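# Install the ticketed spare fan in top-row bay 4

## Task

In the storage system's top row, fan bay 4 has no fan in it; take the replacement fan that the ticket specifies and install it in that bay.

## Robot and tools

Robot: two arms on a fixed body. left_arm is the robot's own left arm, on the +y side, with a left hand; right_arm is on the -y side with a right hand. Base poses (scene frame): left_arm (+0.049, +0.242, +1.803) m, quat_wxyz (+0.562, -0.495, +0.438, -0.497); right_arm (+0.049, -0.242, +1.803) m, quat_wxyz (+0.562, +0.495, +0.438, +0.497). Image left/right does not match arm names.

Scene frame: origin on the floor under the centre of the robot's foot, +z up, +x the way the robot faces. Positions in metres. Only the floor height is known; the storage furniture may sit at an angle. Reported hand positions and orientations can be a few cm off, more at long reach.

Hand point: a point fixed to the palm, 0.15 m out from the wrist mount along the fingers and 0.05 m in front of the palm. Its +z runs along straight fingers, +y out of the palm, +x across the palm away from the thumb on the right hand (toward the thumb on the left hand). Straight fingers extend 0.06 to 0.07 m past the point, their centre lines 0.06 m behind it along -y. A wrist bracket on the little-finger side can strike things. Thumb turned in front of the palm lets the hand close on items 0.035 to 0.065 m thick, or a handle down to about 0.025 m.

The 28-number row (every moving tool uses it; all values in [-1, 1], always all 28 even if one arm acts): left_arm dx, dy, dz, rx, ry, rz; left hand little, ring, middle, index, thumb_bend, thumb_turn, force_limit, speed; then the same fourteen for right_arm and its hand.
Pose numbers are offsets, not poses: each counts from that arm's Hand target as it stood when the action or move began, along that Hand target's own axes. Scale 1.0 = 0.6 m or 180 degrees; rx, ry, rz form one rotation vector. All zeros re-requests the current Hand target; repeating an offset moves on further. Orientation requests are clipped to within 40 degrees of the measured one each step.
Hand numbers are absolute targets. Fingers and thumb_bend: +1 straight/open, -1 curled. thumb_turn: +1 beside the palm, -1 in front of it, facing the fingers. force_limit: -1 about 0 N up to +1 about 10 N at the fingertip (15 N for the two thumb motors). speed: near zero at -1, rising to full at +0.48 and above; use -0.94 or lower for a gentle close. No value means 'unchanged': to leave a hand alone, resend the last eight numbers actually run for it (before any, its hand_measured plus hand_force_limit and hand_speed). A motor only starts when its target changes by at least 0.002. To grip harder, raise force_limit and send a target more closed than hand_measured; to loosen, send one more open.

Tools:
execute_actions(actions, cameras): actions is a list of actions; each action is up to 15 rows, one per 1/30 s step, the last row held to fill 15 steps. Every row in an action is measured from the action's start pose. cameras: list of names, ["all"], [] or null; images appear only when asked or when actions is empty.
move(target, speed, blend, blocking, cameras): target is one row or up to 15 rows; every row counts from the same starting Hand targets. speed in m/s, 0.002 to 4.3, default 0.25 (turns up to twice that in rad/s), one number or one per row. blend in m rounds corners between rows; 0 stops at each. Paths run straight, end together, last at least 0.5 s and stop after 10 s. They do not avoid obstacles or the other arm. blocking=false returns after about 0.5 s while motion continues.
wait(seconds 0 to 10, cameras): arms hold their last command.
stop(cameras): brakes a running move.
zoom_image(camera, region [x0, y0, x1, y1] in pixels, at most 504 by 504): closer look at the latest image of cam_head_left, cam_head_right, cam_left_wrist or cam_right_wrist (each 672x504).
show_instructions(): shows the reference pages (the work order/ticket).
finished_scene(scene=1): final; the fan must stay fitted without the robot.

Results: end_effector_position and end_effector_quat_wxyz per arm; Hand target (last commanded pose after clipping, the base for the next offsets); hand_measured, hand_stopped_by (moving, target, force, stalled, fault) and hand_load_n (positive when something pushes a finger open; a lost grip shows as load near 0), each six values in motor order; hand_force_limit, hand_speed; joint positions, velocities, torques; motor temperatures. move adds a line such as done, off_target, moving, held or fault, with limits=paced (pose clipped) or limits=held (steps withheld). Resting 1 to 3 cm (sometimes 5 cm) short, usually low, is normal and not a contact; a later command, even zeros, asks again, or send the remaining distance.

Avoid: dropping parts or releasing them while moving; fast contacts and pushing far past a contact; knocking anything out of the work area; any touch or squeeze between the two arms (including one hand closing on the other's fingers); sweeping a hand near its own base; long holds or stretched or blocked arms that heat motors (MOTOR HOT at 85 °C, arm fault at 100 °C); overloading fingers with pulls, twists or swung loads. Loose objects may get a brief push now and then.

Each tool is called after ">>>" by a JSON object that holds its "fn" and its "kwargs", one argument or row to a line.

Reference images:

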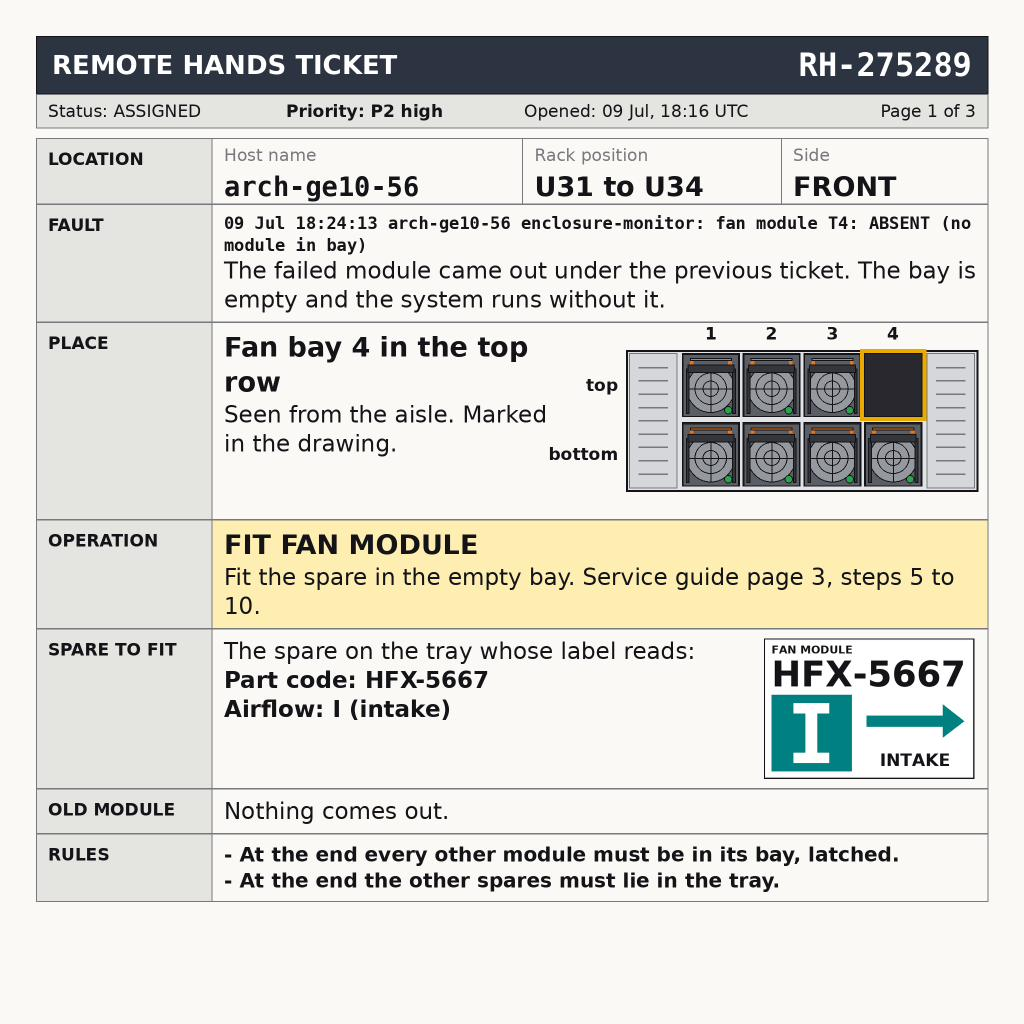

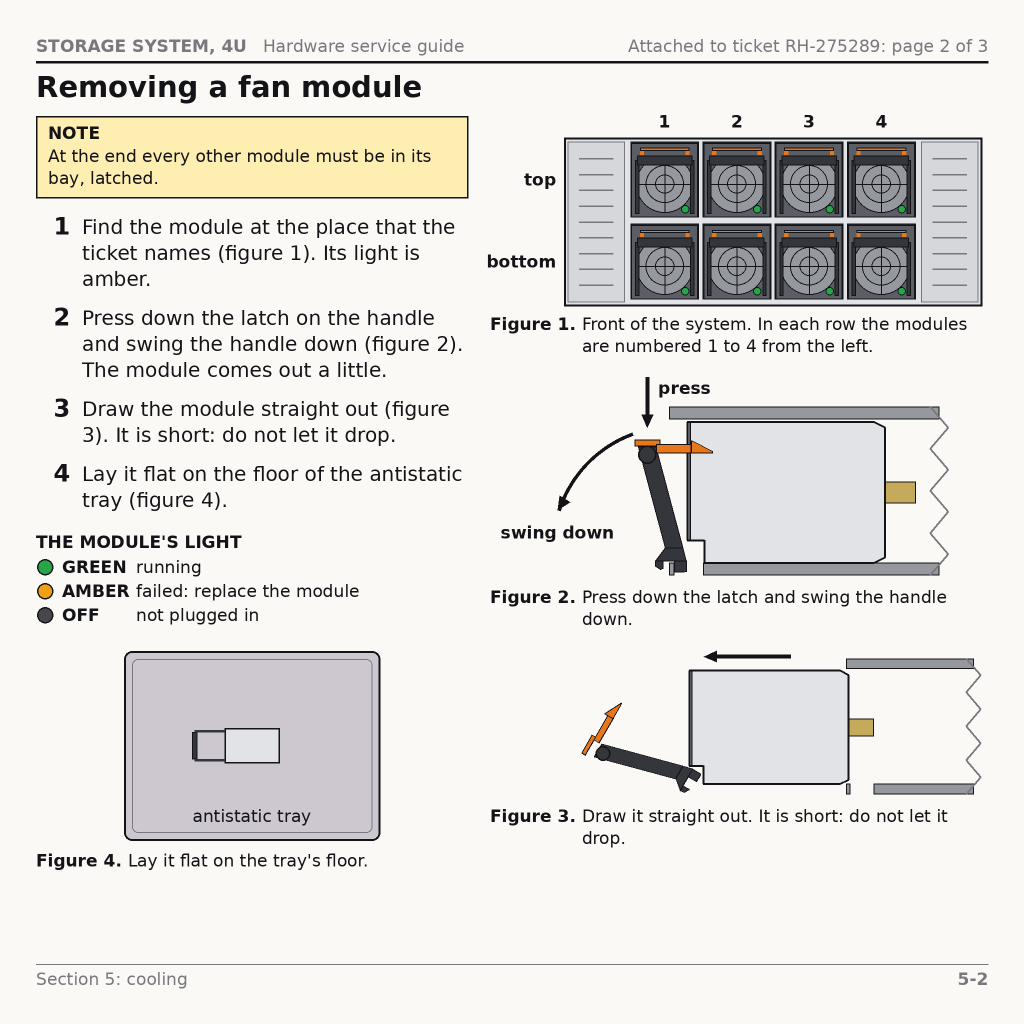

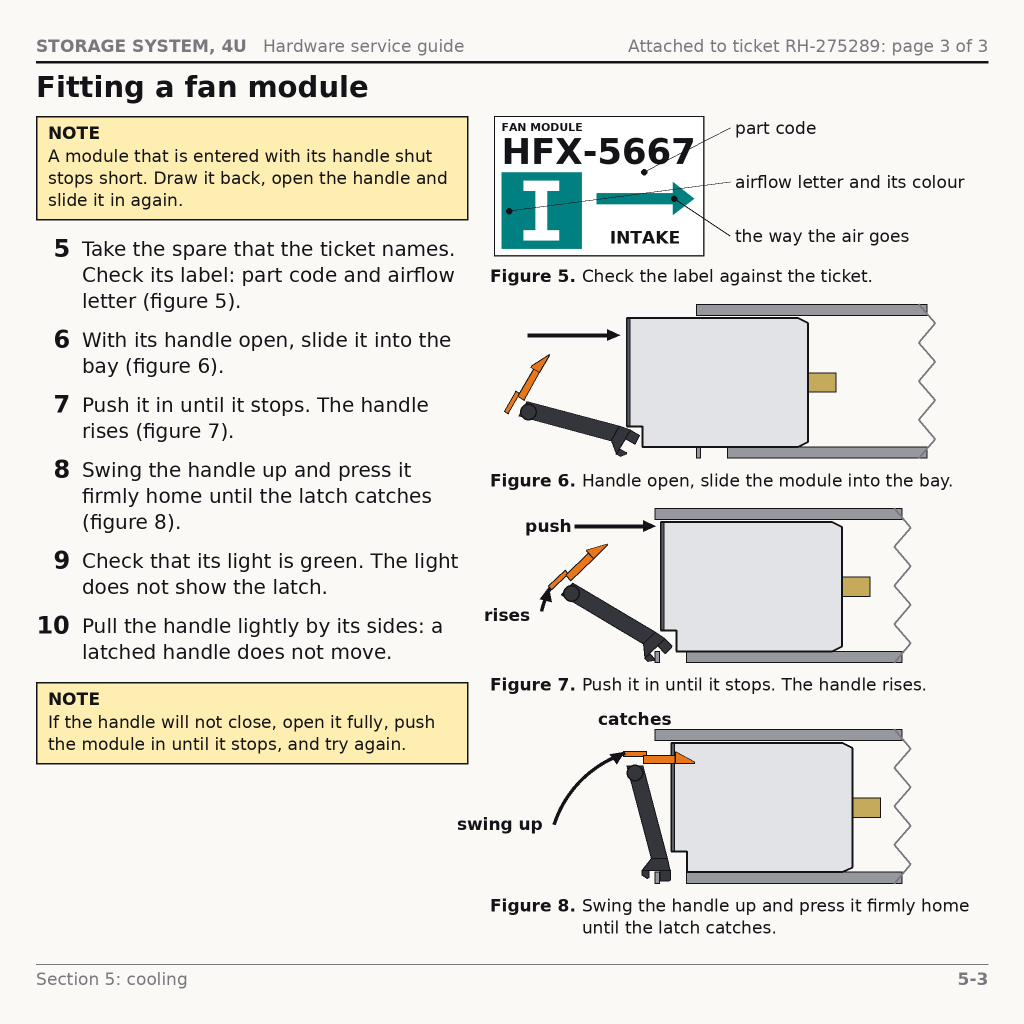

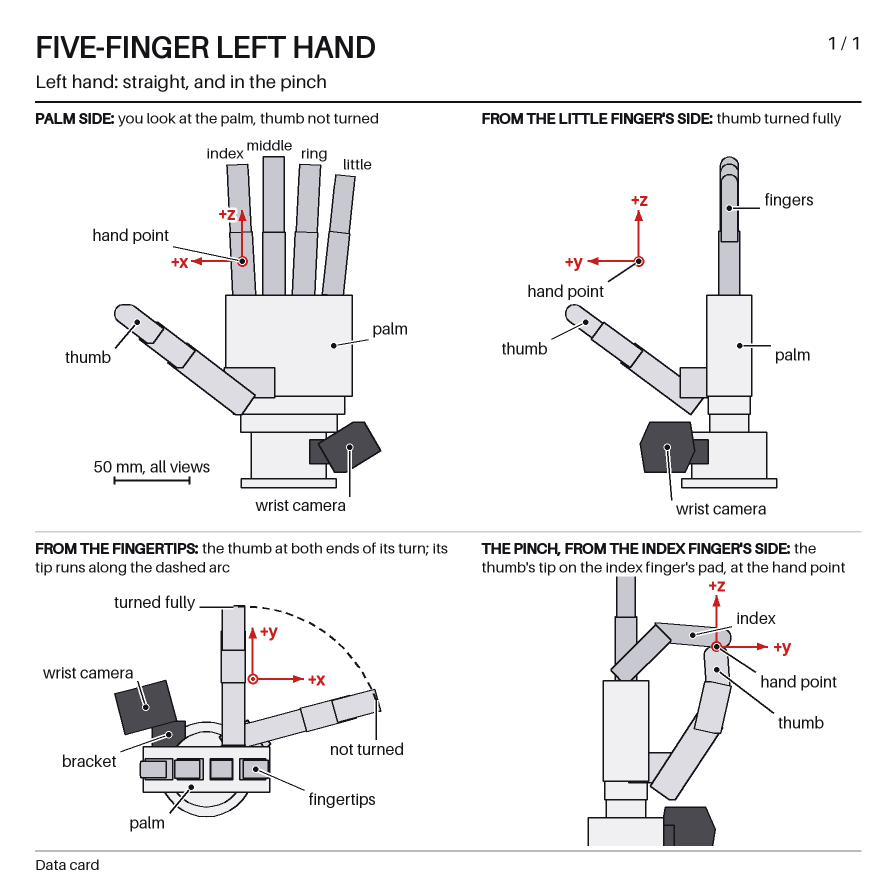

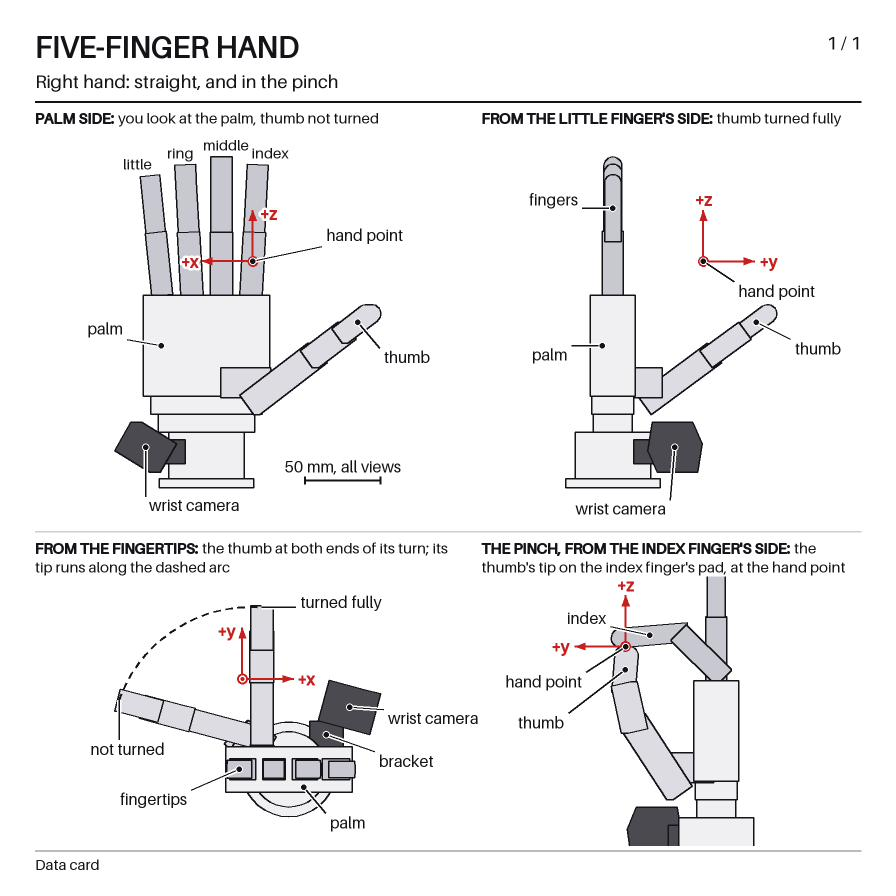

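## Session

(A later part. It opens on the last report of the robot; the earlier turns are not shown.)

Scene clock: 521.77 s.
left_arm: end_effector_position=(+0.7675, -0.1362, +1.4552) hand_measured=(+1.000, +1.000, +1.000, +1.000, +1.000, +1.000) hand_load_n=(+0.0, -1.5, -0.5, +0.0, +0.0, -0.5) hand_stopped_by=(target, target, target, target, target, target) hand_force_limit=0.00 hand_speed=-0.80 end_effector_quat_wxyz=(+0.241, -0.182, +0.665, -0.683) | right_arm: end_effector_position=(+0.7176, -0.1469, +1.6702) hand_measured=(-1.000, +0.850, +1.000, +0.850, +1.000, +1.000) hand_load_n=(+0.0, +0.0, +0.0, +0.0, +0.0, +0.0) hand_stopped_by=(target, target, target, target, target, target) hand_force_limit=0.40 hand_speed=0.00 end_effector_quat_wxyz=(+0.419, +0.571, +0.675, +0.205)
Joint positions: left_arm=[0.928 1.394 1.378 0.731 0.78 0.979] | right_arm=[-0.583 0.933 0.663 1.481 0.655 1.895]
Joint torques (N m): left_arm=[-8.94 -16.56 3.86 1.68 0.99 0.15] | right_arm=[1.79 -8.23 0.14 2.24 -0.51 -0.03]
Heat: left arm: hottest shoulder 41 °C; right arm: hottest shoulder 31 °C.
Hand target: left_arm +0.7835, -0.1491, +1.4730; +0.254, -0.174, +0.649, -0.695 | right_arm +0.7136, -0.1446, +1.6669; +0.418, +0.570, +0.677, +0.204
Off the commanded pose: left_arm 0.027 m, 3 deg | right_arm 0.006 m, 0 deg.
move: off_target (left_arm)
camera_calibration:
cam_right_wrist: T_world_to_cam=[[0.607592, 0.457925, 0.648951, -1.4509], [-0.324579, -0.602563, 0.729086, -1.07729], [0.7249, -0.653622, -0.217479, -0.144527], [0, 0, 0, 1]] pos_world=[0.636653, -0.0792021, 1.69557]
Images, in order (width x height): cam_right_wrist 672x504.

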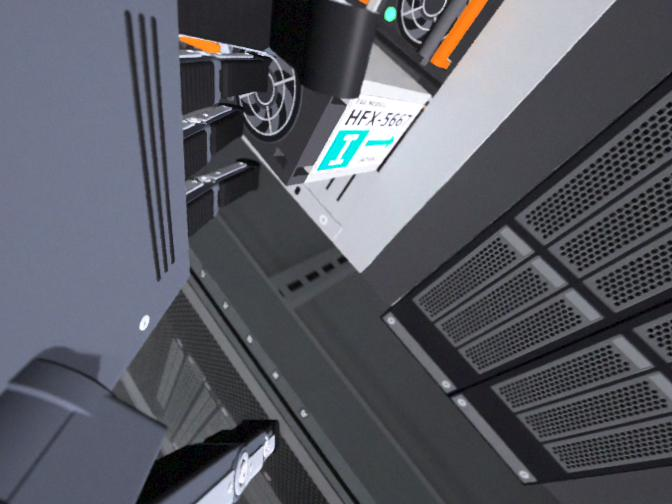

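>>> {"fn": "zoom_image", "kwargs": {
  "camera": "cam_right_wrist",
  "region": [250, 80, 370, 200]
}}

>>> {"fn": "zoom_image", "kwargs": {
  "camera": "cam_right_wrist",
  "region": [360, 60, 450, 180]
}}

Scaled by 4.200 from the camera's 672x504 image, which has a finer 960x720 frame.

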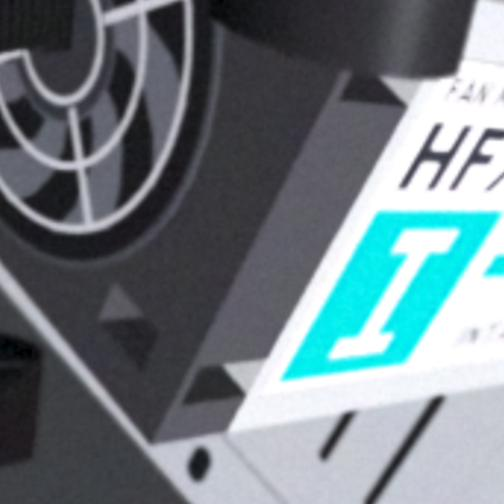

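Scaled by 4.200 from the camera's 672x504 image, which has a finer 960x720 frame.

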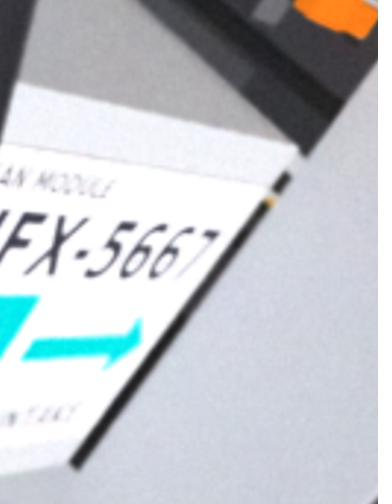

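>>> {"fn": "move", "kwargs": {
  "target": [0,0,0,0,0,0,1,1,1,1,1,1,0.0,-0.8,0,0.0321,0.0426,0,0,0,-1,0.85,1,0.85,1,1,0.4,0.0],
  "speed": 0.04,
  "cameras": ["cam_right_wrist"]
}}

>>> {"fn": "zoom_image", "kwargs": {
  "camera": "cam_right_wrist",
  "region": [330, 50, 450, 200]
}}

Scene clock: 526.57 s.
left_arm: end_effector_position=(+0.7678, -0.1362, +1.4554) hand_measured=(+1.000, +1.000, +1.000, +1.000, +1.000, +1.000) hand_load_n=(+0.0, -1.5, +0.0, +0.0, +0.0, -0.5) hand_stopped_by=(target, target, target, target, target, target) hand_force_limit=0.00 hand_speed=-0.80 end_effector_quat_wxyz=(+0.241, -0.181, +0.665, -0.683) | right_arm: end_effector_position=(+0.7404, -0.1426, +1.6683) hand_measured=(-1.000, +0.850, +1.000, +0.850, +1.000, +1.000) hand_load_n=(+0.0, +0.0, +0.0, -0.5, +0.0, +0.0) hand_stopped_by=(target, target, target, target, target, target) hand_force_limit=0.40 hand_speed=0.00 end_effector_quat_wxyz=(+0.416, +0.569, +0.679, +0.205)
Joint positions: left_arm=[0.928 1.394 1.379 0.731 0.779 0.98] | right_arm=[-0.583 0.933 0.723 1.41 0.656 1.895]
Joint torques (N m): left_arm=[-8.88 -16.62 3.86 1.68 1.01 0.16] | right_arm=[1.44 -9.35 1.77 1.32 -0.58 0.01]
Heat: left arm: hottest shoulder 40 °C; right arm: hottest shoulder 31 °C.
Hand target: left_arm +0.7836, -0.1491, +1.4731; +0.254, -0.174, +0.649, -0.695 | right_arm +0.7457, -0.1446, +1.6670; +0.418, +0.570, +0.677, +0.204
Off the commanded pose: left_arm 0.027 m, 3 deg | right_arm 0.006 m, 0 deg.
move: off_target (left_arm)
camera_calibration:
cam_right_wrist: T_world_to_cam=[[0.607666, 0.464004, 0.644548, -1.45716], [-0.313789, -0.605271, 0.731563, -1.07836], [0.729574, -0.646798, -0.222203, -0.15322], [0, 0, 0, 1]] pos_world=[0.658873, -0.0756741, 1.69405]
Images, in order (width x height): cam_right_wrist 672x504.

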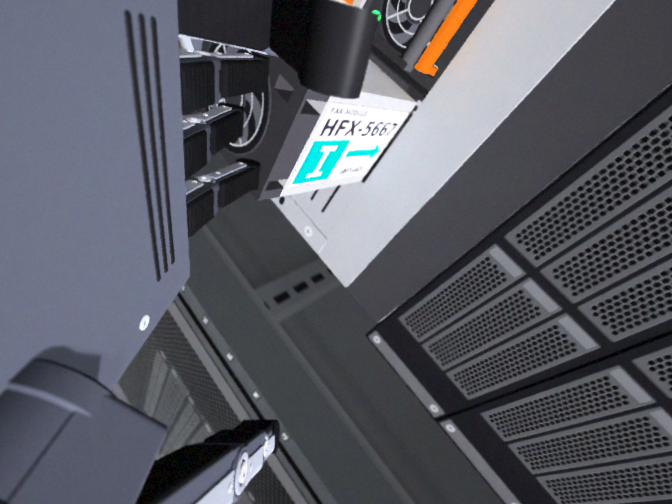

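Scaled by 3.360 from the camera's 672x504 image, which has a finer 960x720 frame.

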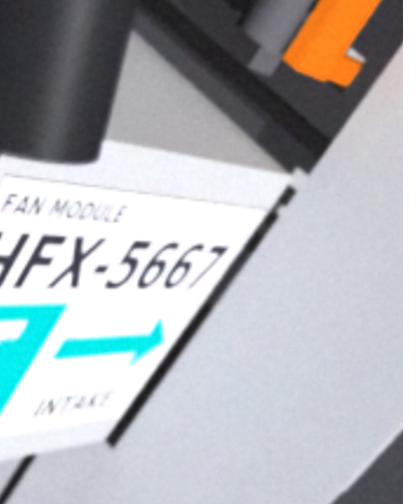

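>>> {"fn": "move", "kwargs": {
  "target": [0,0,0,0,0,0,1,1,1,1,1,1,0.0,-0.8,0,0.01,0.0133,0,0,0,-1,0.85,1,0.85,1,1,0.4,0.0],
  "speed": 0.03,
  "cameras": ["cam_right_wrist"]
}}

>>> {"fn": "zoom_image", "kwargs": {
  "camera": "cam_right_wrist",
  "region": [310, 40, 430, 190]
}}

Scene clock: 527.83 s.
left_arm: end_effector_position=(+0.7757, -0.1341, +1.4564) hand_measured=(+1.000, +1.000, +1.000, +1.000, +1.000, +1.000) hand_load_n=(-1.0, -4.0, -0.5, +0.0, +0.0, -0.5) hand_stopped_by=(target, target, target, target, target, target) hand_force_limit=0.00 hand_speed=-0.80 end_effector_quat_wxyz=(+0.248, -0.183, +0.665, -0.681) | right_arm: end_effector_position=(+0.7486, -0.1408, +1.6665) hand_measured=(-1.000, +0.850, +1.000, +0.850, +1.000, +1.000) hand_load_n=(+0.0, +0.0, +0.0, +1.0, +0.0, +0.0) hand_stopped_by=(target, target, target, target, target, target) hand_force_limit=0.40 hand_speed=0.00 end_effector_quat_wxyz=(+0.413, +0.568, +0.682, +0.204)
Joint positions: left_arm=[0.927 1.394 1.391 0.729 0.771 0.98] | right_arm=[-0.583 0.933 0.745 1.378 0.659 1.897]
Joint torques (N m): left_arm=[-8.82 -16.62 3.17 1.7 1.33 0.16] | right_arm=[1.73 -9.58 2.15 1.51 -0.73 0.01]
Heat: left arm: hottest shoulder 40 °C; right arm: hottest shoulder 31 °C.
Hand target: left_arm +0.7836, -0.1491, +1.4731; +0.255, -0.174, +0.649, -0.695 | right_arm +0.7556, -0.1445, +1.6670; +0.418, +0.570, +0.677, +0.204
Off the commanded pose: left_arm 0.024 m, 3 deg | right_arm 0.008 m, 1 deg.
move: off_target (left_arm)
camera_calibration:
cam_right_wrist: T_world_to_cam=[[0.61027, 0.466853, 0.640015, -1.45599], [-0.305313, -0.606884, 0.733809, -1.08376], [0.730996, -0.643226, -0.227827, -0.149683], [0, 0, 0, 1]] pos_world=[0.667082, -0.0742596, 1.69303]
Images, in order (width x height): cam_right_wrist 672x504.

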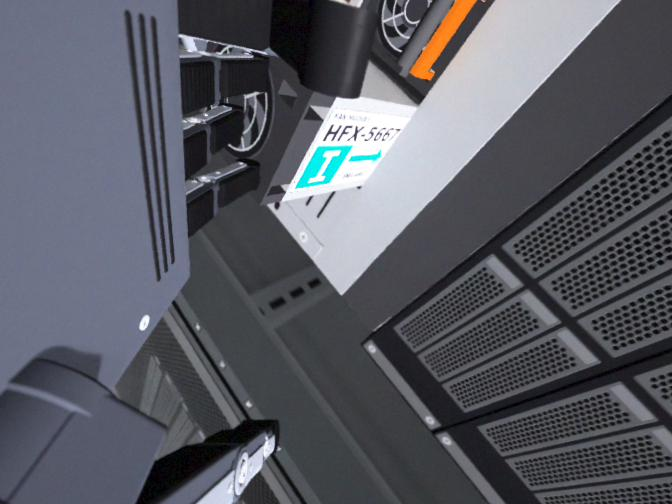

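Scaled by 3.360 from the camera's 672x504 image, which has a finer 960x720 frame.

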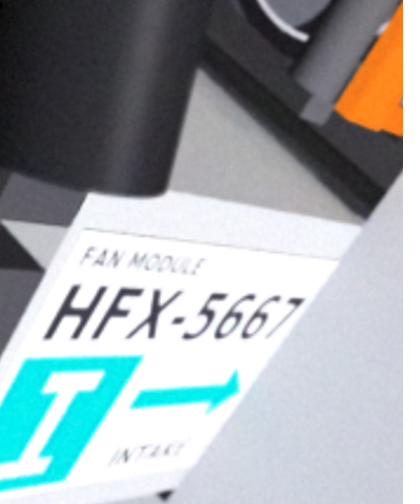

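>>> {"fn": "move", "kwargs": {
  "target": [0.0397,-0.0163,-0.0277,0,0,0,1,1,1,1,1,1,0.0,-0.8,0,0.004,0.0053,0,0,0,-1,0.85,1,0.85,1,1,0.4,0.0],
  "speed": 0.04,
  "cameras": ["cam_right_wrist","cam_head_left"]
}}

>>> {"fn": "zoom_image", "kwargs": {
  "camera": "cam_right_wrist",
  "region": [310, 40, 430, 190]
}}

Scene clock: 530.90 s.
left_arm: end_effector_position=(+0.7678, -0.1343, +1.4550) hand_measured=(+1.000, +1.000, +1.000, +1.000, +1.000, +1.000) hand_load_n=(-3.0, -2.0, -1.0, -0.5, +0.0, -0.5) hand_stopped_by=(target, target, target, target, target, target) hand_force_limit=0.00 hand_speed=-0.80 end_effector_quat_wxyz=(+0.256, -0.190, +0.667, -0.673) | right_arm: end_effector_position=(+0.7484, -0.1414, +1.6662) hand_measured=(-1.000, +0.850, +1.000, +0.850, +1.000, +1.000) hand_load_n=(+0.0, -1.0, +0.0, +0.5, +0.0, +0.0) hand_stopped_by=(target, target, target, target, target, target) hand_force_limit=0.40 hand_speed=0.00 end_effector_quat_wxyz=(+0.412, +0.571, +0.680, +0.205)
Joint positions: left_arm=[0.921 1.394 1.358 0.777 0.742 0.98] | right_arm=[-0.583 0.933 0.745 1.378 0.661 1.905]
Joint torques (N m): left_arm=[-8.88 -18.2 -0.98 2.51 2.24 0.22] | right_arm=[1.96 -9.76 2.85 1.06 -0.84 -0.11]
Heat: left arm: hottest shoulder 40 °C; right arm: hottest shoulder 31 °C.
Hand target: left_arm +0.7536, -0.1491, +1.4791; +0.255, -0.174, +0.649, -0.695 | right_arm +0.7596, -0.1445, +1.6670; +0.418, +0.570, +0.677, +0.204
Off the commanded pose: left_arm 0.032 m, 4 deg | right_arm 0.012 m, 1 deg.
move: off_target (left_arm, right_arm)
camera_calibration:
cam_right_wrist: T_world_to_cam=[[0.612842, 0.460127, 0.642423, -1.46208], [-0.308186, -0.609429, 0.730491, -1.07666], [0.72763, -0.645662, -0.231679, -0.141358], [0, 0, 0, 1]] pos_world=[0.667069, -0.0746721, 1.69301]
Images, in order (width x height): cam_head_left 672x504, cam_right_wrist 672x504.

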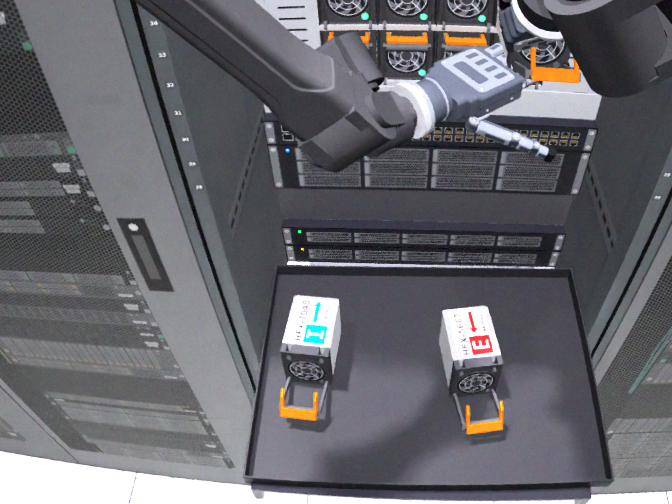

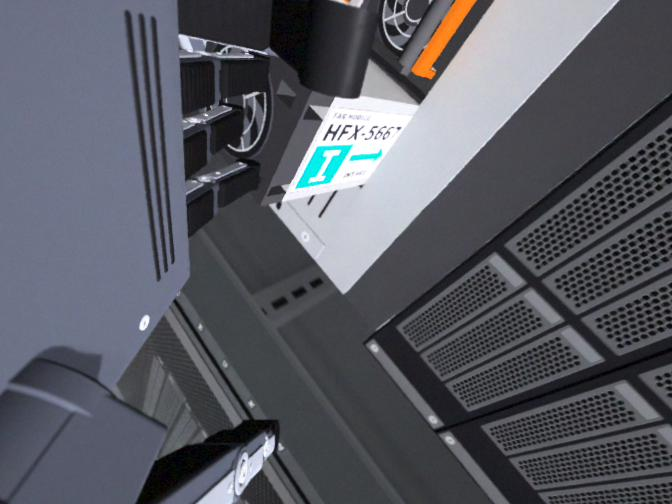

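Scaled by 3.360 from the camera's 672x504 image, which has a finer 960x720 frame.

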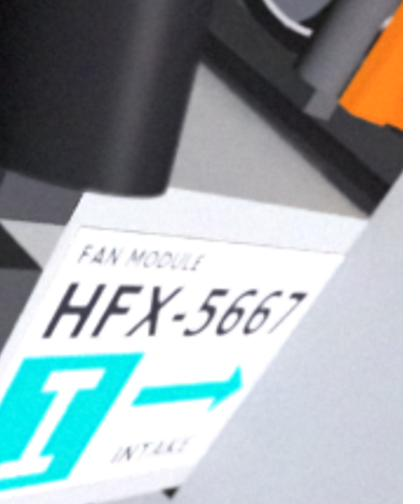

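>>> {"fn": "move", "kwargs": {
  "target": [0,0,0,0,0,0,1,1,1,1,1,1,0.0,-0.8,0,0.012,0.016,0,0,0,-1,0.85,1,0.85,1,1,0.4,0.0],
  "speed": 0.03,
  "cameras": ["cam_right_wrist"]
}}

>>> {"fn": "zoom_image", "kwargs": {
  "camera": "cam_right_wrist",
  "region": [290, 30, 430, 205]
}}

Scene clock: 532.03 s.
left_arm: end_effector_position=(+0.7679, -0.1342, +1.4549) hand_measured=(+1.000, +1.000, +1.000, +1.000, +1.000, +1.000) hand_load_n=(-2.5, -1.5, -0.5, +0.0, +0.0, -0.5) hand_stopped_by=(target, target, target, target, target, target) hand_force_limit=0.00 hand_speed=-0.80 end_effector_quat_wxyz=(+0.257, -0.191, +0.667, -0.673) | right_arm: end_effector_position=(+0.7491, -0.1398, +1.6638) hand_measured=(-1.000, +0.850, +1.000, +0.850, +1.000, +1.000) hand_load_n=(+0.5, -1.0, +0.0, +1.5, +0.0, +0.0) hand_stopped_by=(target, target, target, target, target, target) hand_force_limit=0.40 hand_speed=0.00 end_effector_quat_wxyz=(+0.407, +0.571, +0.683, +0.204)
Joint positions: left_arm=[0.921 1.394 1.358 0.777 0.742 0.98] | right_arm=[-0.583 0.933 0.749 1.362 0.666 1.91]
Joint torques (N m): left_arm=[-8.88 -18.14 -1.03 2.59 2.26 0.22] | right_arm=[1.96 -10.23 4.7 0.43 -1.03 -0.14]
Heat: left arm: hottest shoulder 40 °C; right arm: hottest shoulder 31 °C.
Hand target: left_arm +0.7537, -0.1491, +1.4792; +0.255, -0.174, +0.649, -0.695 | right_arm +0.7716, -0.1445, +1.6670; +0.418, +0.570, +0.677, +0.204
Off the commanded pose: left_arm 0.032 m, 4 deg | right_arm 0.023 m, 1 deg.
move: off_target (left_arm, right_arm)
camera_calibration:
cam_right_wrist: T_world_to_cam=[[0.617164, 0.460797, 0.637789, -1.45725], [-0.298758, -0.612638, 0.731723, -1.08317], [0.727909, -0.642137, -0.240431, -0.12655], [0, 0, 0, 1]] pos_world=[0.667874, -0.0733589, 1.69158]
Images, in order (width x height): cam_right_wrist 672x504.

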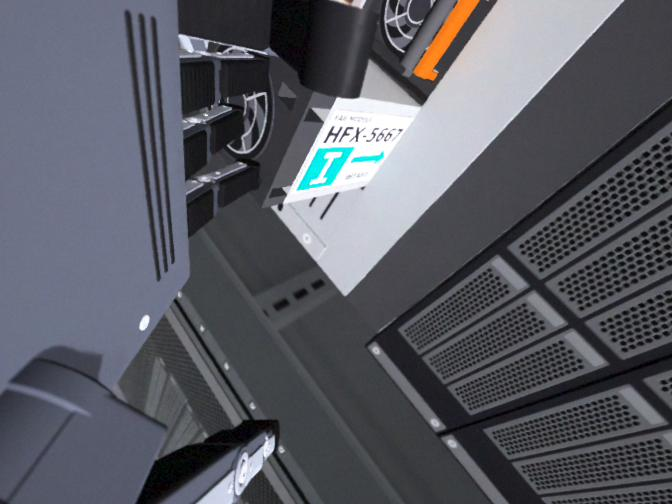

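Scaled by 2.880 from the camera's 672x504 image, which has a finer 960x720 frame.

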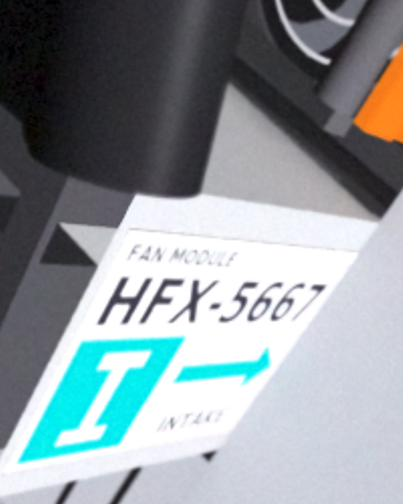

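>>> {"fn": "zoom_image", "kwargs": {
  "camera": "cam_right_wrist",
  "region": [275, 130, 385, 210]
}}

>>> {"fn": "zoom_image", "kwargs": {
  "camera": "cam_right_wrist",
  "region": [340, 50, 450, 130]
}}

Scaled by 4.582 from the camera's 672x504 image, which has a finer 960x720 frame.

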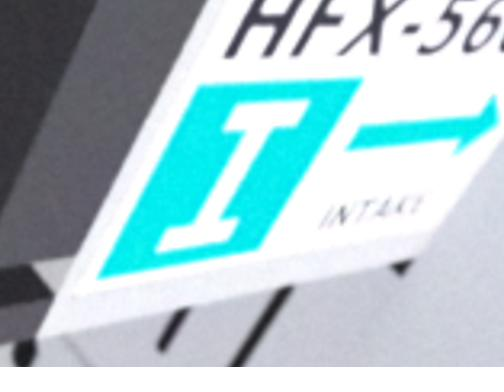

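Scaled by 4.582 from the camera's 672x504 image, which has a finer 960x720 frame.

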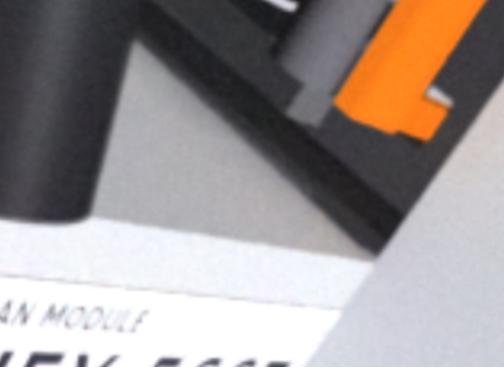

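>>> {"fn": "move", "kwargs": {
  "target": [0,0,0,0,0,0,1,1,1,1,1,1,0.0,-0.8,0,0.01,0.0133,0,0,0,-1,0.85,1,0.85,1,1,0.4,0.0],
  "speed": 0.03,
  "cameras": ["cam_right_wrist"]
}}

Scene clock: 536.80 s.
left_arm: end_effector_position=(+0.7680, -0.1340, +1.4548) hand_measured=(+1.000, +1.000, +1.000, +1.000, +1.000, +1.000) hand_load_n=(-3.0, -1.0, +0.0, -0.5, +0.0, -0.5) hand_stopped_by=(target, target, target, target, target, target) hand_force_limit=0.00 hand_speed=-0.80 end_effector_quat_wxyz=(+0.257, -0.191, +0.667, -0.673) | right_arm: end_effector_position=(+0.7506, -0.1394, +1.6613) hand_measured=(-1.000, +0.850, +1.000, +0.850, +1.000, +1.000) hand_load_n=(+0.0, -1.0, +0.0, +1.5, +0.0, +0.0) hand_stopped_by=(target, target, target, target, target, target) hand_force_limit=0.40 hand_speed=0.00 end_effector_quat_wxyz=(+0.403, +0.573, +0.685, +0.201)
Joint positions: left_arm=[0.921 1.394 1.357 0.778 0.74 0.98] | right_arm=[-0.583 0.933 0.755 1.347 0.676 1.914]
Joint torques (N m): left_arm=[-8.88 -18.2 -1.01 2.52 2.32 0.22] | right_arm=[1.79 -9.88 5.86 -0.12 -1.41 -0.12]
Heat: left arm: hottest wrist yaw 41 °C; right arm: hottest shoulder 31 °C.
Hand target: left_arm +0.7536, -0.1491, +1.4791; +0.255, -0.174, +0.649, -0.695 | right_arm +0.7816, -0.1446, +1.6670; +0.418, +0.570, +0.677, +0.204
Off the commanded pose: left_arm 0.032 m, 4 deg | right_arm 0.032 m, 2 deg.
move: off_target (left_arm, right_arm)
camera_calibration:
cam_right_wrist: T_world_to_cam=[[0.625094, 0.459673, 0.630839, -1.45133], [-0.290697, -0.612959, 0.734694, -1.09176], [0.724398, -0.642636, -0.249532, -0.110321], [0, 0, 0, 1]] pos_world=[0.669765, -0.0729614, 1.69014]
Images, in order (width x height): cam_right_wrist 672x504.

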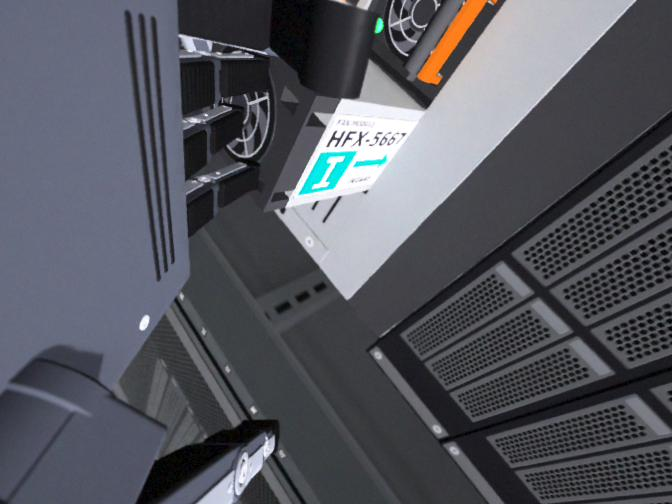

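>>> {"fn": "move", "kwargs": {
  "target": [0,0,0,0,0,0,1,1,1,1,1,1,0.0,-0.8,0,-0.021,-0.028,0,0,0,-1,0.85,1,0.85,1,1,0.4,0.0],
  "speed": 0.06
}}

Scene clock: 539.57 s.
left_arm: end_effector_position=(+0.7680, -0.1340, +1.4548) hand_measured=(+1.000, +1.000, +1.000, +1.000, +1.000, +1.000) hand_load_n=(-3.5, -2.0, -0.5, -0.5, +0.0, +0.0) hand_stopped_by=(target, target, target, target, target, target) hand_force_limit=0.00 hand_speed=-0.80 end_effector_quat_wxyz=(+0.257, -0.191, +0.667, -0.673) | right_arm: end_effector_position=(+0.7505, -0.1416, +1.6630) hand_measured=(-1.000, +0.850, +1.000, +0.850, +1.000, +1.000) hand_load_n=(+0.0, +0.0, +0.0, +2.5, +0.0, +0.0) hand_stopped_by=(target, target, target, target, target, target) hand_force_limit=0.40 hand_speed=0.00 end_effector_quat_wxyz=(+0.406, +0.575, +0.681, +0.201)
Joint positions: left_arm=[0.921 1.394 1.357 0.778 0.74 0.98] | right_arm=[-0.583 0.933 0.754 1.359 0.674 1.915]
Joint torques (N m): left_arm=[-8.94 -18.2 -1.02 2.51 2.32 0.22] | right_arm=[1.49 -9.47 2.56 1.96 -1.32 -0.16]
Heat: left arm: hottest wrist yaw 42 °C; right arm: hottest shoulder 31 °C.
Hand target: left_arm +0.7536, -0.1491, +1.4791; +0.255, -0.174, +0.649, -0.695 | right_arm +0.7607, -0.1446, +1.6670; +0.418, +0.570, +0.677, +0.204
Off the commanded pose: left_arm 0.032 m, 4 deg | right_arm 0.011 m, 2 deg.
move: off_target (left_arm, right_arm)

>>> {"fn": "move", "kwargs": {
  "target": [-0.0004,-0.005,0.0005,-0.0048,-0.0008,-0.0122,1,1,1,1,1,1,0.0,-0.8,0,0,0,0,0,0,-1,0.85,1,0.85,1,1,0.4,0.0],
  "speed": 0.05,
  "cameras": ["cam_right_wrist"]
}}

>>> {"fn": "zoom_image", "kwargs": {
  "camera": "cam_right_wrist",
  "region": [275, 130, 385, 210]
}}

>>> {"fn": "zoom_image", "kwargs": {
  "camera": "cam_right_wrist",
  "region": [340, 50, 450, 130]
}}

Scene clock: 540.77 s.
left_arm: end_effector_position=(+0.7674, -0.1343, +1.4555) hand_measured=(+1.000, +1.000, +1.000, +1.000, +1.000, +1.000) hand_load_n=(-2.5, -1.5, -0.5, -0.5, +0.0, -0.5) hand_stopped_by=(target, target, target, target, target, target) hand_force_limit=0.00 hand_speed=-0.80 end_effector_quat_wxyz=(+0.256, -0.196, +0.668, -0.671) | right_arm: end_effector_position=(+0.7505, -0.1418, +1.6635) hand_measured=(-1.000, +0.850, +1.000, +0.850, +1.000, +1.000) hand_load_n=(+0.0, +0.0, +0.0, +2.0, -0.5, +0.0) hand_stopped_by=(target, target, target, target, target, target) hand_force_limit=0.40 hand_speed=0.00 end_effector_quat_wxyz=(+0.407, +0.575, +0.680, +0.202)
Joint positions: left_arm=[0.917 1.391 1.352 0.778 0.729 0.977] | right_arm=[-0.583 0.933 0.754 1.361 0.673 1.915]
Joint torques (N m): left_arm=[-9.05 -18.84 -0.85 1.62 2.06 0] | right_arm=[2.02 -9.82 2.5 1.72 -1.28 -0.18]
Heat: left arm: hottest wrist yaw 42 °C; right arm: hottest shoulder 31 °C.
Hand target: left_arm +0.7536, -0.1492, +1.4822; +0.241, -0.189, +0.651, -0.695 | right_arm +0.7605, -0.1445, +1.6670; +0.418, +0.570, +0.677, +0.204
Off the commanded pose: left_arm 0.033 m, 4 deg | right_arm 0.011 m, 1 deg.
move: off_target (left_arm, right_arm)
camera_calibration:
cam_right_wrist: T_world_to_cam=[[0.623221, 0.453092, 0.63742, -1.46199], [-0.303187, -0.611339, 0.730987, -1.07912], [0.720884, -0.648824, -0.243628, -0.119277], [0, 0, 0, 1]] pos_world=[0.669948, -0.0746874, 1.69166]
Images, in order (width x height): cam_right_wrist 672x504.

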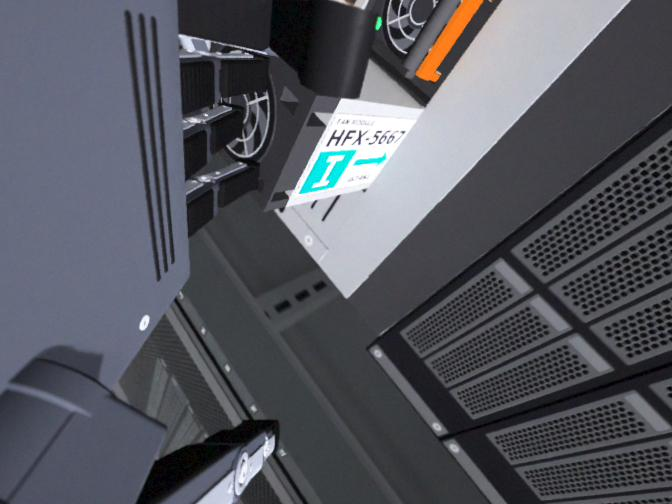

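Scaled by 4.582 from the camera's 672x504 image, which has a finer 960x720 frame.

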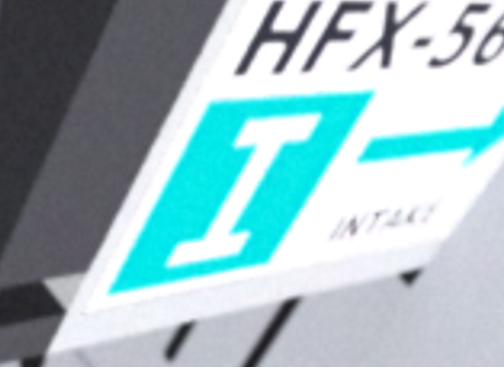

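Scaled by 4.582 from the camera's 672x504 image, which has a finer 960x720 frame.

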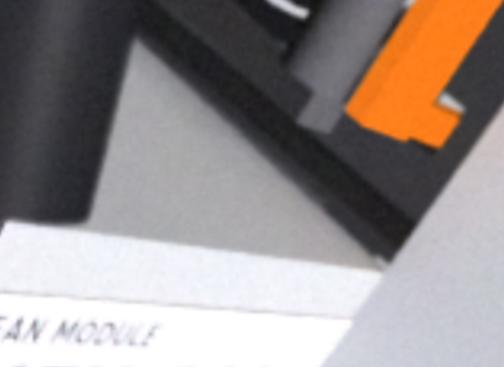

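>>> {"fn": "move", "kwargs": {
  "target": [0.0025,-0.0065,0.0045,-0.0041,-0.0012,-0.0166,1,1,1,1,1,1,0.0,-0.8,0,0,0,0,0,0,-1,0.85,1,0.85,1,1,0.4,0.0],
  "speed": 0.05,
  "cameras": ["cam_right_wrist"]
}}

>>> {"fn": "zoom_image", "kwargs": {
  "camera": "cam_right_wrist",
  "region": [275, 130, 385, 210]
}}

>>> {"fn": "zoom_image", "kwargs": {
  "camera": "cam_right_wrist",
  "region": [340, 50, 450, 130]
}}

Scene clock: 543.60 s.
left_arm: end_effector_position=(+0.7662, -0.1347, +1.4582) hand_measured=(+1.000, +1.000, +1.000, +1.000, +1.000, +1.000) hand_load_n=(-0.5, -0.5, -0.5, -0.5, +0.0, +0.0) hand_stopped_by=(target, target, target, target, target, target) hand_force_limit=0.00 hand_speed=-0.80 end_effector_quat_wxyz=(+0.245, -0.208, +0.669, -0.670) | right_arm: end_effector_position=(+0.7512, -0.1415, +1.6653) hand_measured=(-1.000, +0.850, +1.000, +0.850, +1.000, +1.000) hand_load_n=(+0.0, -0.5, +0.0, -0.5, +0.0, +0.0) hand_stopped_by=(target, target, target, target, target, target) hand_force_limit=0.40 hand_speed=0.00 end_effector_quat_wxyz=(+0.409, +0.574, +0.679, +0.206)
Joint positions: left_arm=[0.911 1.381 1.346 0.763 0.714 0.956] | right_arm=[-0.583 0.933 0.754 1.365 0.664 1.915]
Joint torques (N m): left_arm=[-9.41 -18.67 -0.4 1.26 1.89 -0.16] | right_arm=[2.43 -9.41 2.52 1.54 -0.94 -0.13]
Heat: left arm: hottest wrist yaw 43 °C; right arm: hottest shoulder 31 °C.
Hand target: left_arm +0.7535, -0.1520, +1.4861; +0.222, -0.209, +0.650, -0.696 | right_arm +0.7605, -0.1444, +1.6670; +0.418, +0.570, +0.677, +0.204
Off the commanded pose: left_arm 0.035 m, 4 deg | right_arm 0.010 m, 1 deg.
move: off_target (left_arm)
camera_calibration:
cam_right_wrist: T_world_to_cam=[[0.616221, 0.453229, 0.644092, -1.4696], [-0.308525, -0.613536, 0.726902, -1.06953], [0.724627, -0.646651, -0.238241, -0.130599], [0, 0, 0, 1]] pos_world=[0.670259, -0.0745794, 1.69289]
Images, in order (width x height): cam_right_wrist 672x504.

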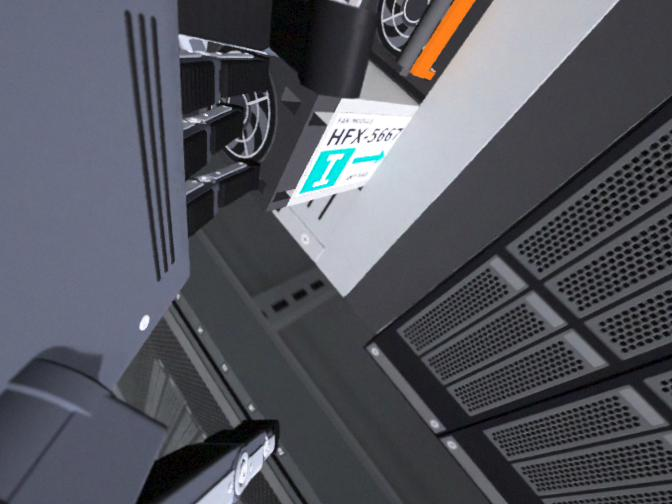

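Scaled by 4.582 from the camera's 672x504 image, which has a finer 960x720 frame.

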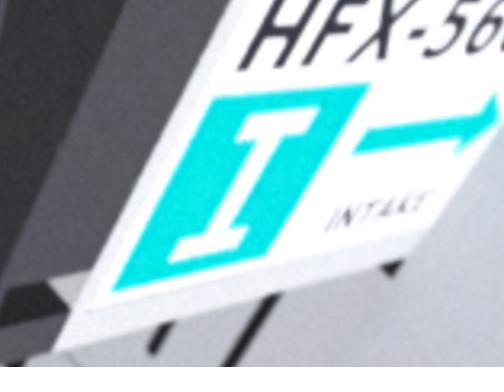

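Scaled by 4.582 from the camera's 672x504 image, which has a finer 960x720 frame.

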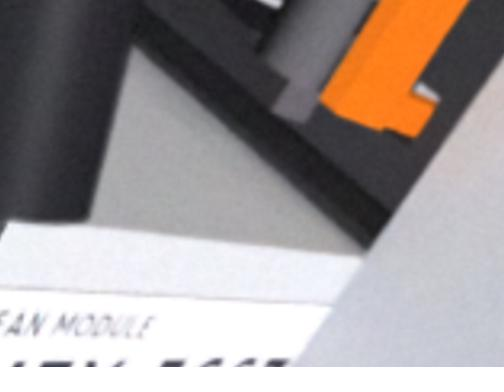

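>>> {"fn": "move", "kwargs": {
  "target": [0,0,0,0,0,0,1,1,1,1,1,1,0.0,-0.8,0,0.015,0.02,0,0,0,-1,0.85,1,0.85,1,1,0.4,0.0],
  "speed": 0.03,
  "cameras": ["cam_right_wrist"]
}}

Scene clock: 545.77 s.
left_arm: end_effector_position=(+0.7664, -0.1345, +1.4578) hand_measured=(+1.000, +1.000, +1.000, +1.000, +1.000, +1.000) hand_load_n=(-1.0, +0.0, +0.0, -0.5, +0.0, +0.0) hand_stopped_by=(target, target, target, target, target, target) hand_force_limit=0.00 hand_speed=-0.80 end_effector_quat_wxyz=(+0.245, -0.209, +0.669, -0.670) | right_arm: end_effector_position=(+0.7517, -0.1391, +1.6637) hand_measured=(-1.000, +0.850, +1.000, +0.850, +1.000, +1.000) hand_load_n=(+0.5, -0.5, +0.0, -0.5, +0.0, +0.0) hand_stopped_by=(target, target, target, target, target, target) hand_force_limit=0.40 hand_speed=0.00 end_effector_quat_wxyz=(+0.406, +0.571, +0.683, +0.206)
Joint positions: left_arm=[0.911 1.381 1.346 0.763 0.711 0.955] | right_arm=[-0.583 0.933 0.755 1.352 0.664 1.915]
Joint torques (N m): left_arm=[-9.41 -18.67 -0.4 1.28 1.98 -0.13] | right_arm=[1.9 -9.35 4.93 0.38 -0.94 -0.15]
Heat: left arm: hottest wrist yaw 43 °C; right arm: hottest shoulder 31 °C.
Hand target: left_arm +0.7535, -0.1519, +1.4861; +0.223, -0.209, +0.650, -0.696 | right_arm +0.7755, -0.1445, +1.6670; +0.418, +0.570, +0.677, +0.204
Off the commanded pose: left_arm 0.036 m, 5 deg | right_arm 0.025 m, 2 deg.
move: off_target (left_arm, right_arm)
camera_calibration:
cam_right_wrist: T_world_to_cam=[[0.616036, 0.459106, 0.640095, -1.46238], [-0.298421, -0.616003, 0.72903, -1.07824], [0.729002, -0.640127, -0.242473, -0.125197], [0, 0, 0, 1]] pos_world=[0.670378, -0.0729526, 1.69177]
Images, in order (width x height): cam_right_wrist 672x504.

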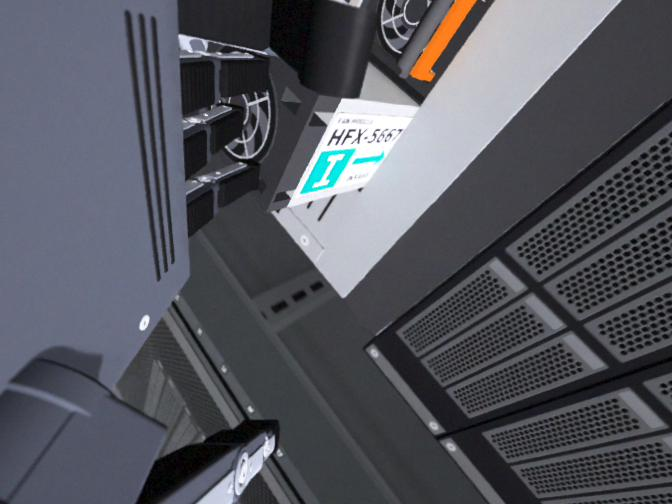

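>>> {"fn": "move", "kwargs": {
  "target": [0,0,0,0,0,0,1,1,1,1,1,1,0.0,-0.8,0,0.015,0.02,0,0,0,-1,0.85,1,0.85,1,1,0.4,0.0],
  "speed": 0.03,
  "cameras": ["cam_right_wrist","cam_head_left"]
}}

Scene clock: 548.63 s.
left_arm: end_effector_position=(+0.7668, -0.1341, +1.4571) hand_measured=(+1.000, +1.000, +1.000, +1.000, +1.000, +1.000) hand_load_n=(-0.5, +0.0, -0.5, -0.5, +0.0, -0.5) hand_stopped_by=(target, target, target, target, target, target) hand_force_limit=0.00 hand_speed=-0.80 end_effector_quat_wxyz=(+0.245, -0.211, +0.670, -0.668) | right_arm: end_effector_position=(+0.7542, -0.1383, +1.6614) hand_measured=(-1.000, +0.850, +1.000, +0.850, +1.000, +1.000) hand_load_n=(+0.0, -1.0, +0.0, +1.0, -0.5, +0.0) hand_stopped_by=(target, target, target, target, target, target) hand_force_limit=0.40 hand_speed=0.00 end_effector_quat_wxyz=(+0.401, +0.571, +0.687, +0.202)
Joint positions: left_arm=[0.911 1.381 1.346 0.763 0.705 0.955] | right_arm=[-0.581 0.93 0.763 1.33 0.675 1.915]
Joint torques (N m): left_arm=[-9.29 -18.73 -0.39 1.28 2.2 -0.13] | right_arm=[1.44 -9.35 6.95 -0.2 -1.39 -0.14]
Heat: left arm: hottest wrist yaw 43 °C; right arm: hottest shoulder 31 °C.
Hand target: left_arm +0.7535, -0.1520, +1.4861; +0.222, -0.209, +0.650, -0.696 | right_arm +0.7907, -0.1446, +1.6670; +0.418, +0.570, +0.677, +0.204
Off the commanded pose: left_arm 0.036 m, 5 deg | right_arm 0.037 m, 2 deg.
move: off_target (left_arm, right_arm)
camera_calibration:
cam_right_wrist: T_world_to_cam=[[0.623967, 0.462037, 0.630227, -1.45197], [-0.285499, -0.615948, 0.734233, -1.09364], [0.72743, -0.638067, -0.25242, -0.109054], [0, 0, 0, 1]] pos_world=[0.673078, -0.0723435, 1.69053]
Images, in order (width x height): cam_head_left 672x504, cam_right_wrist 672x504.

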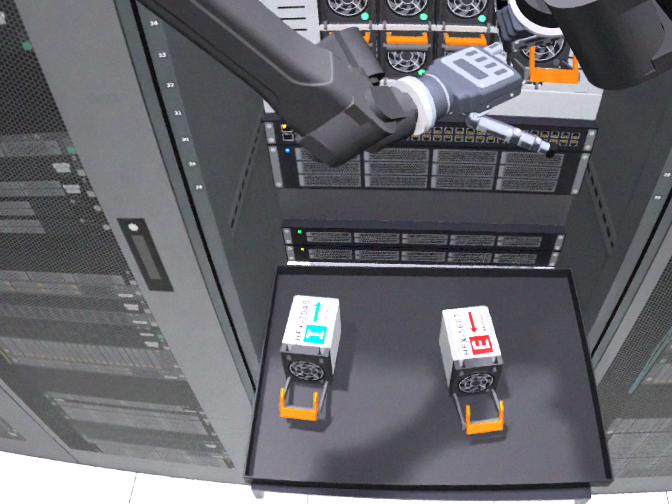

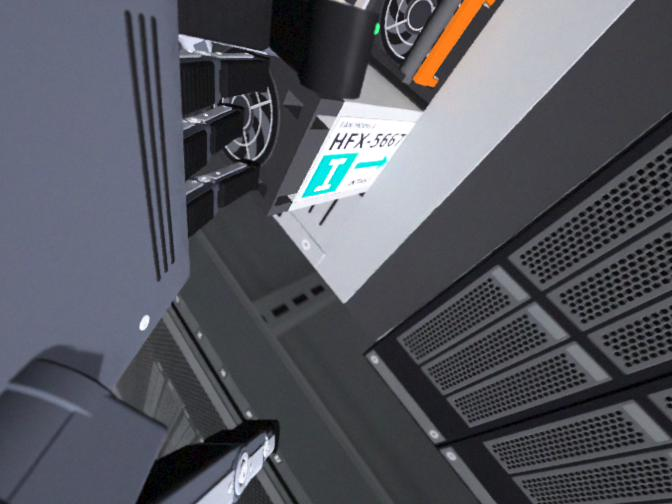

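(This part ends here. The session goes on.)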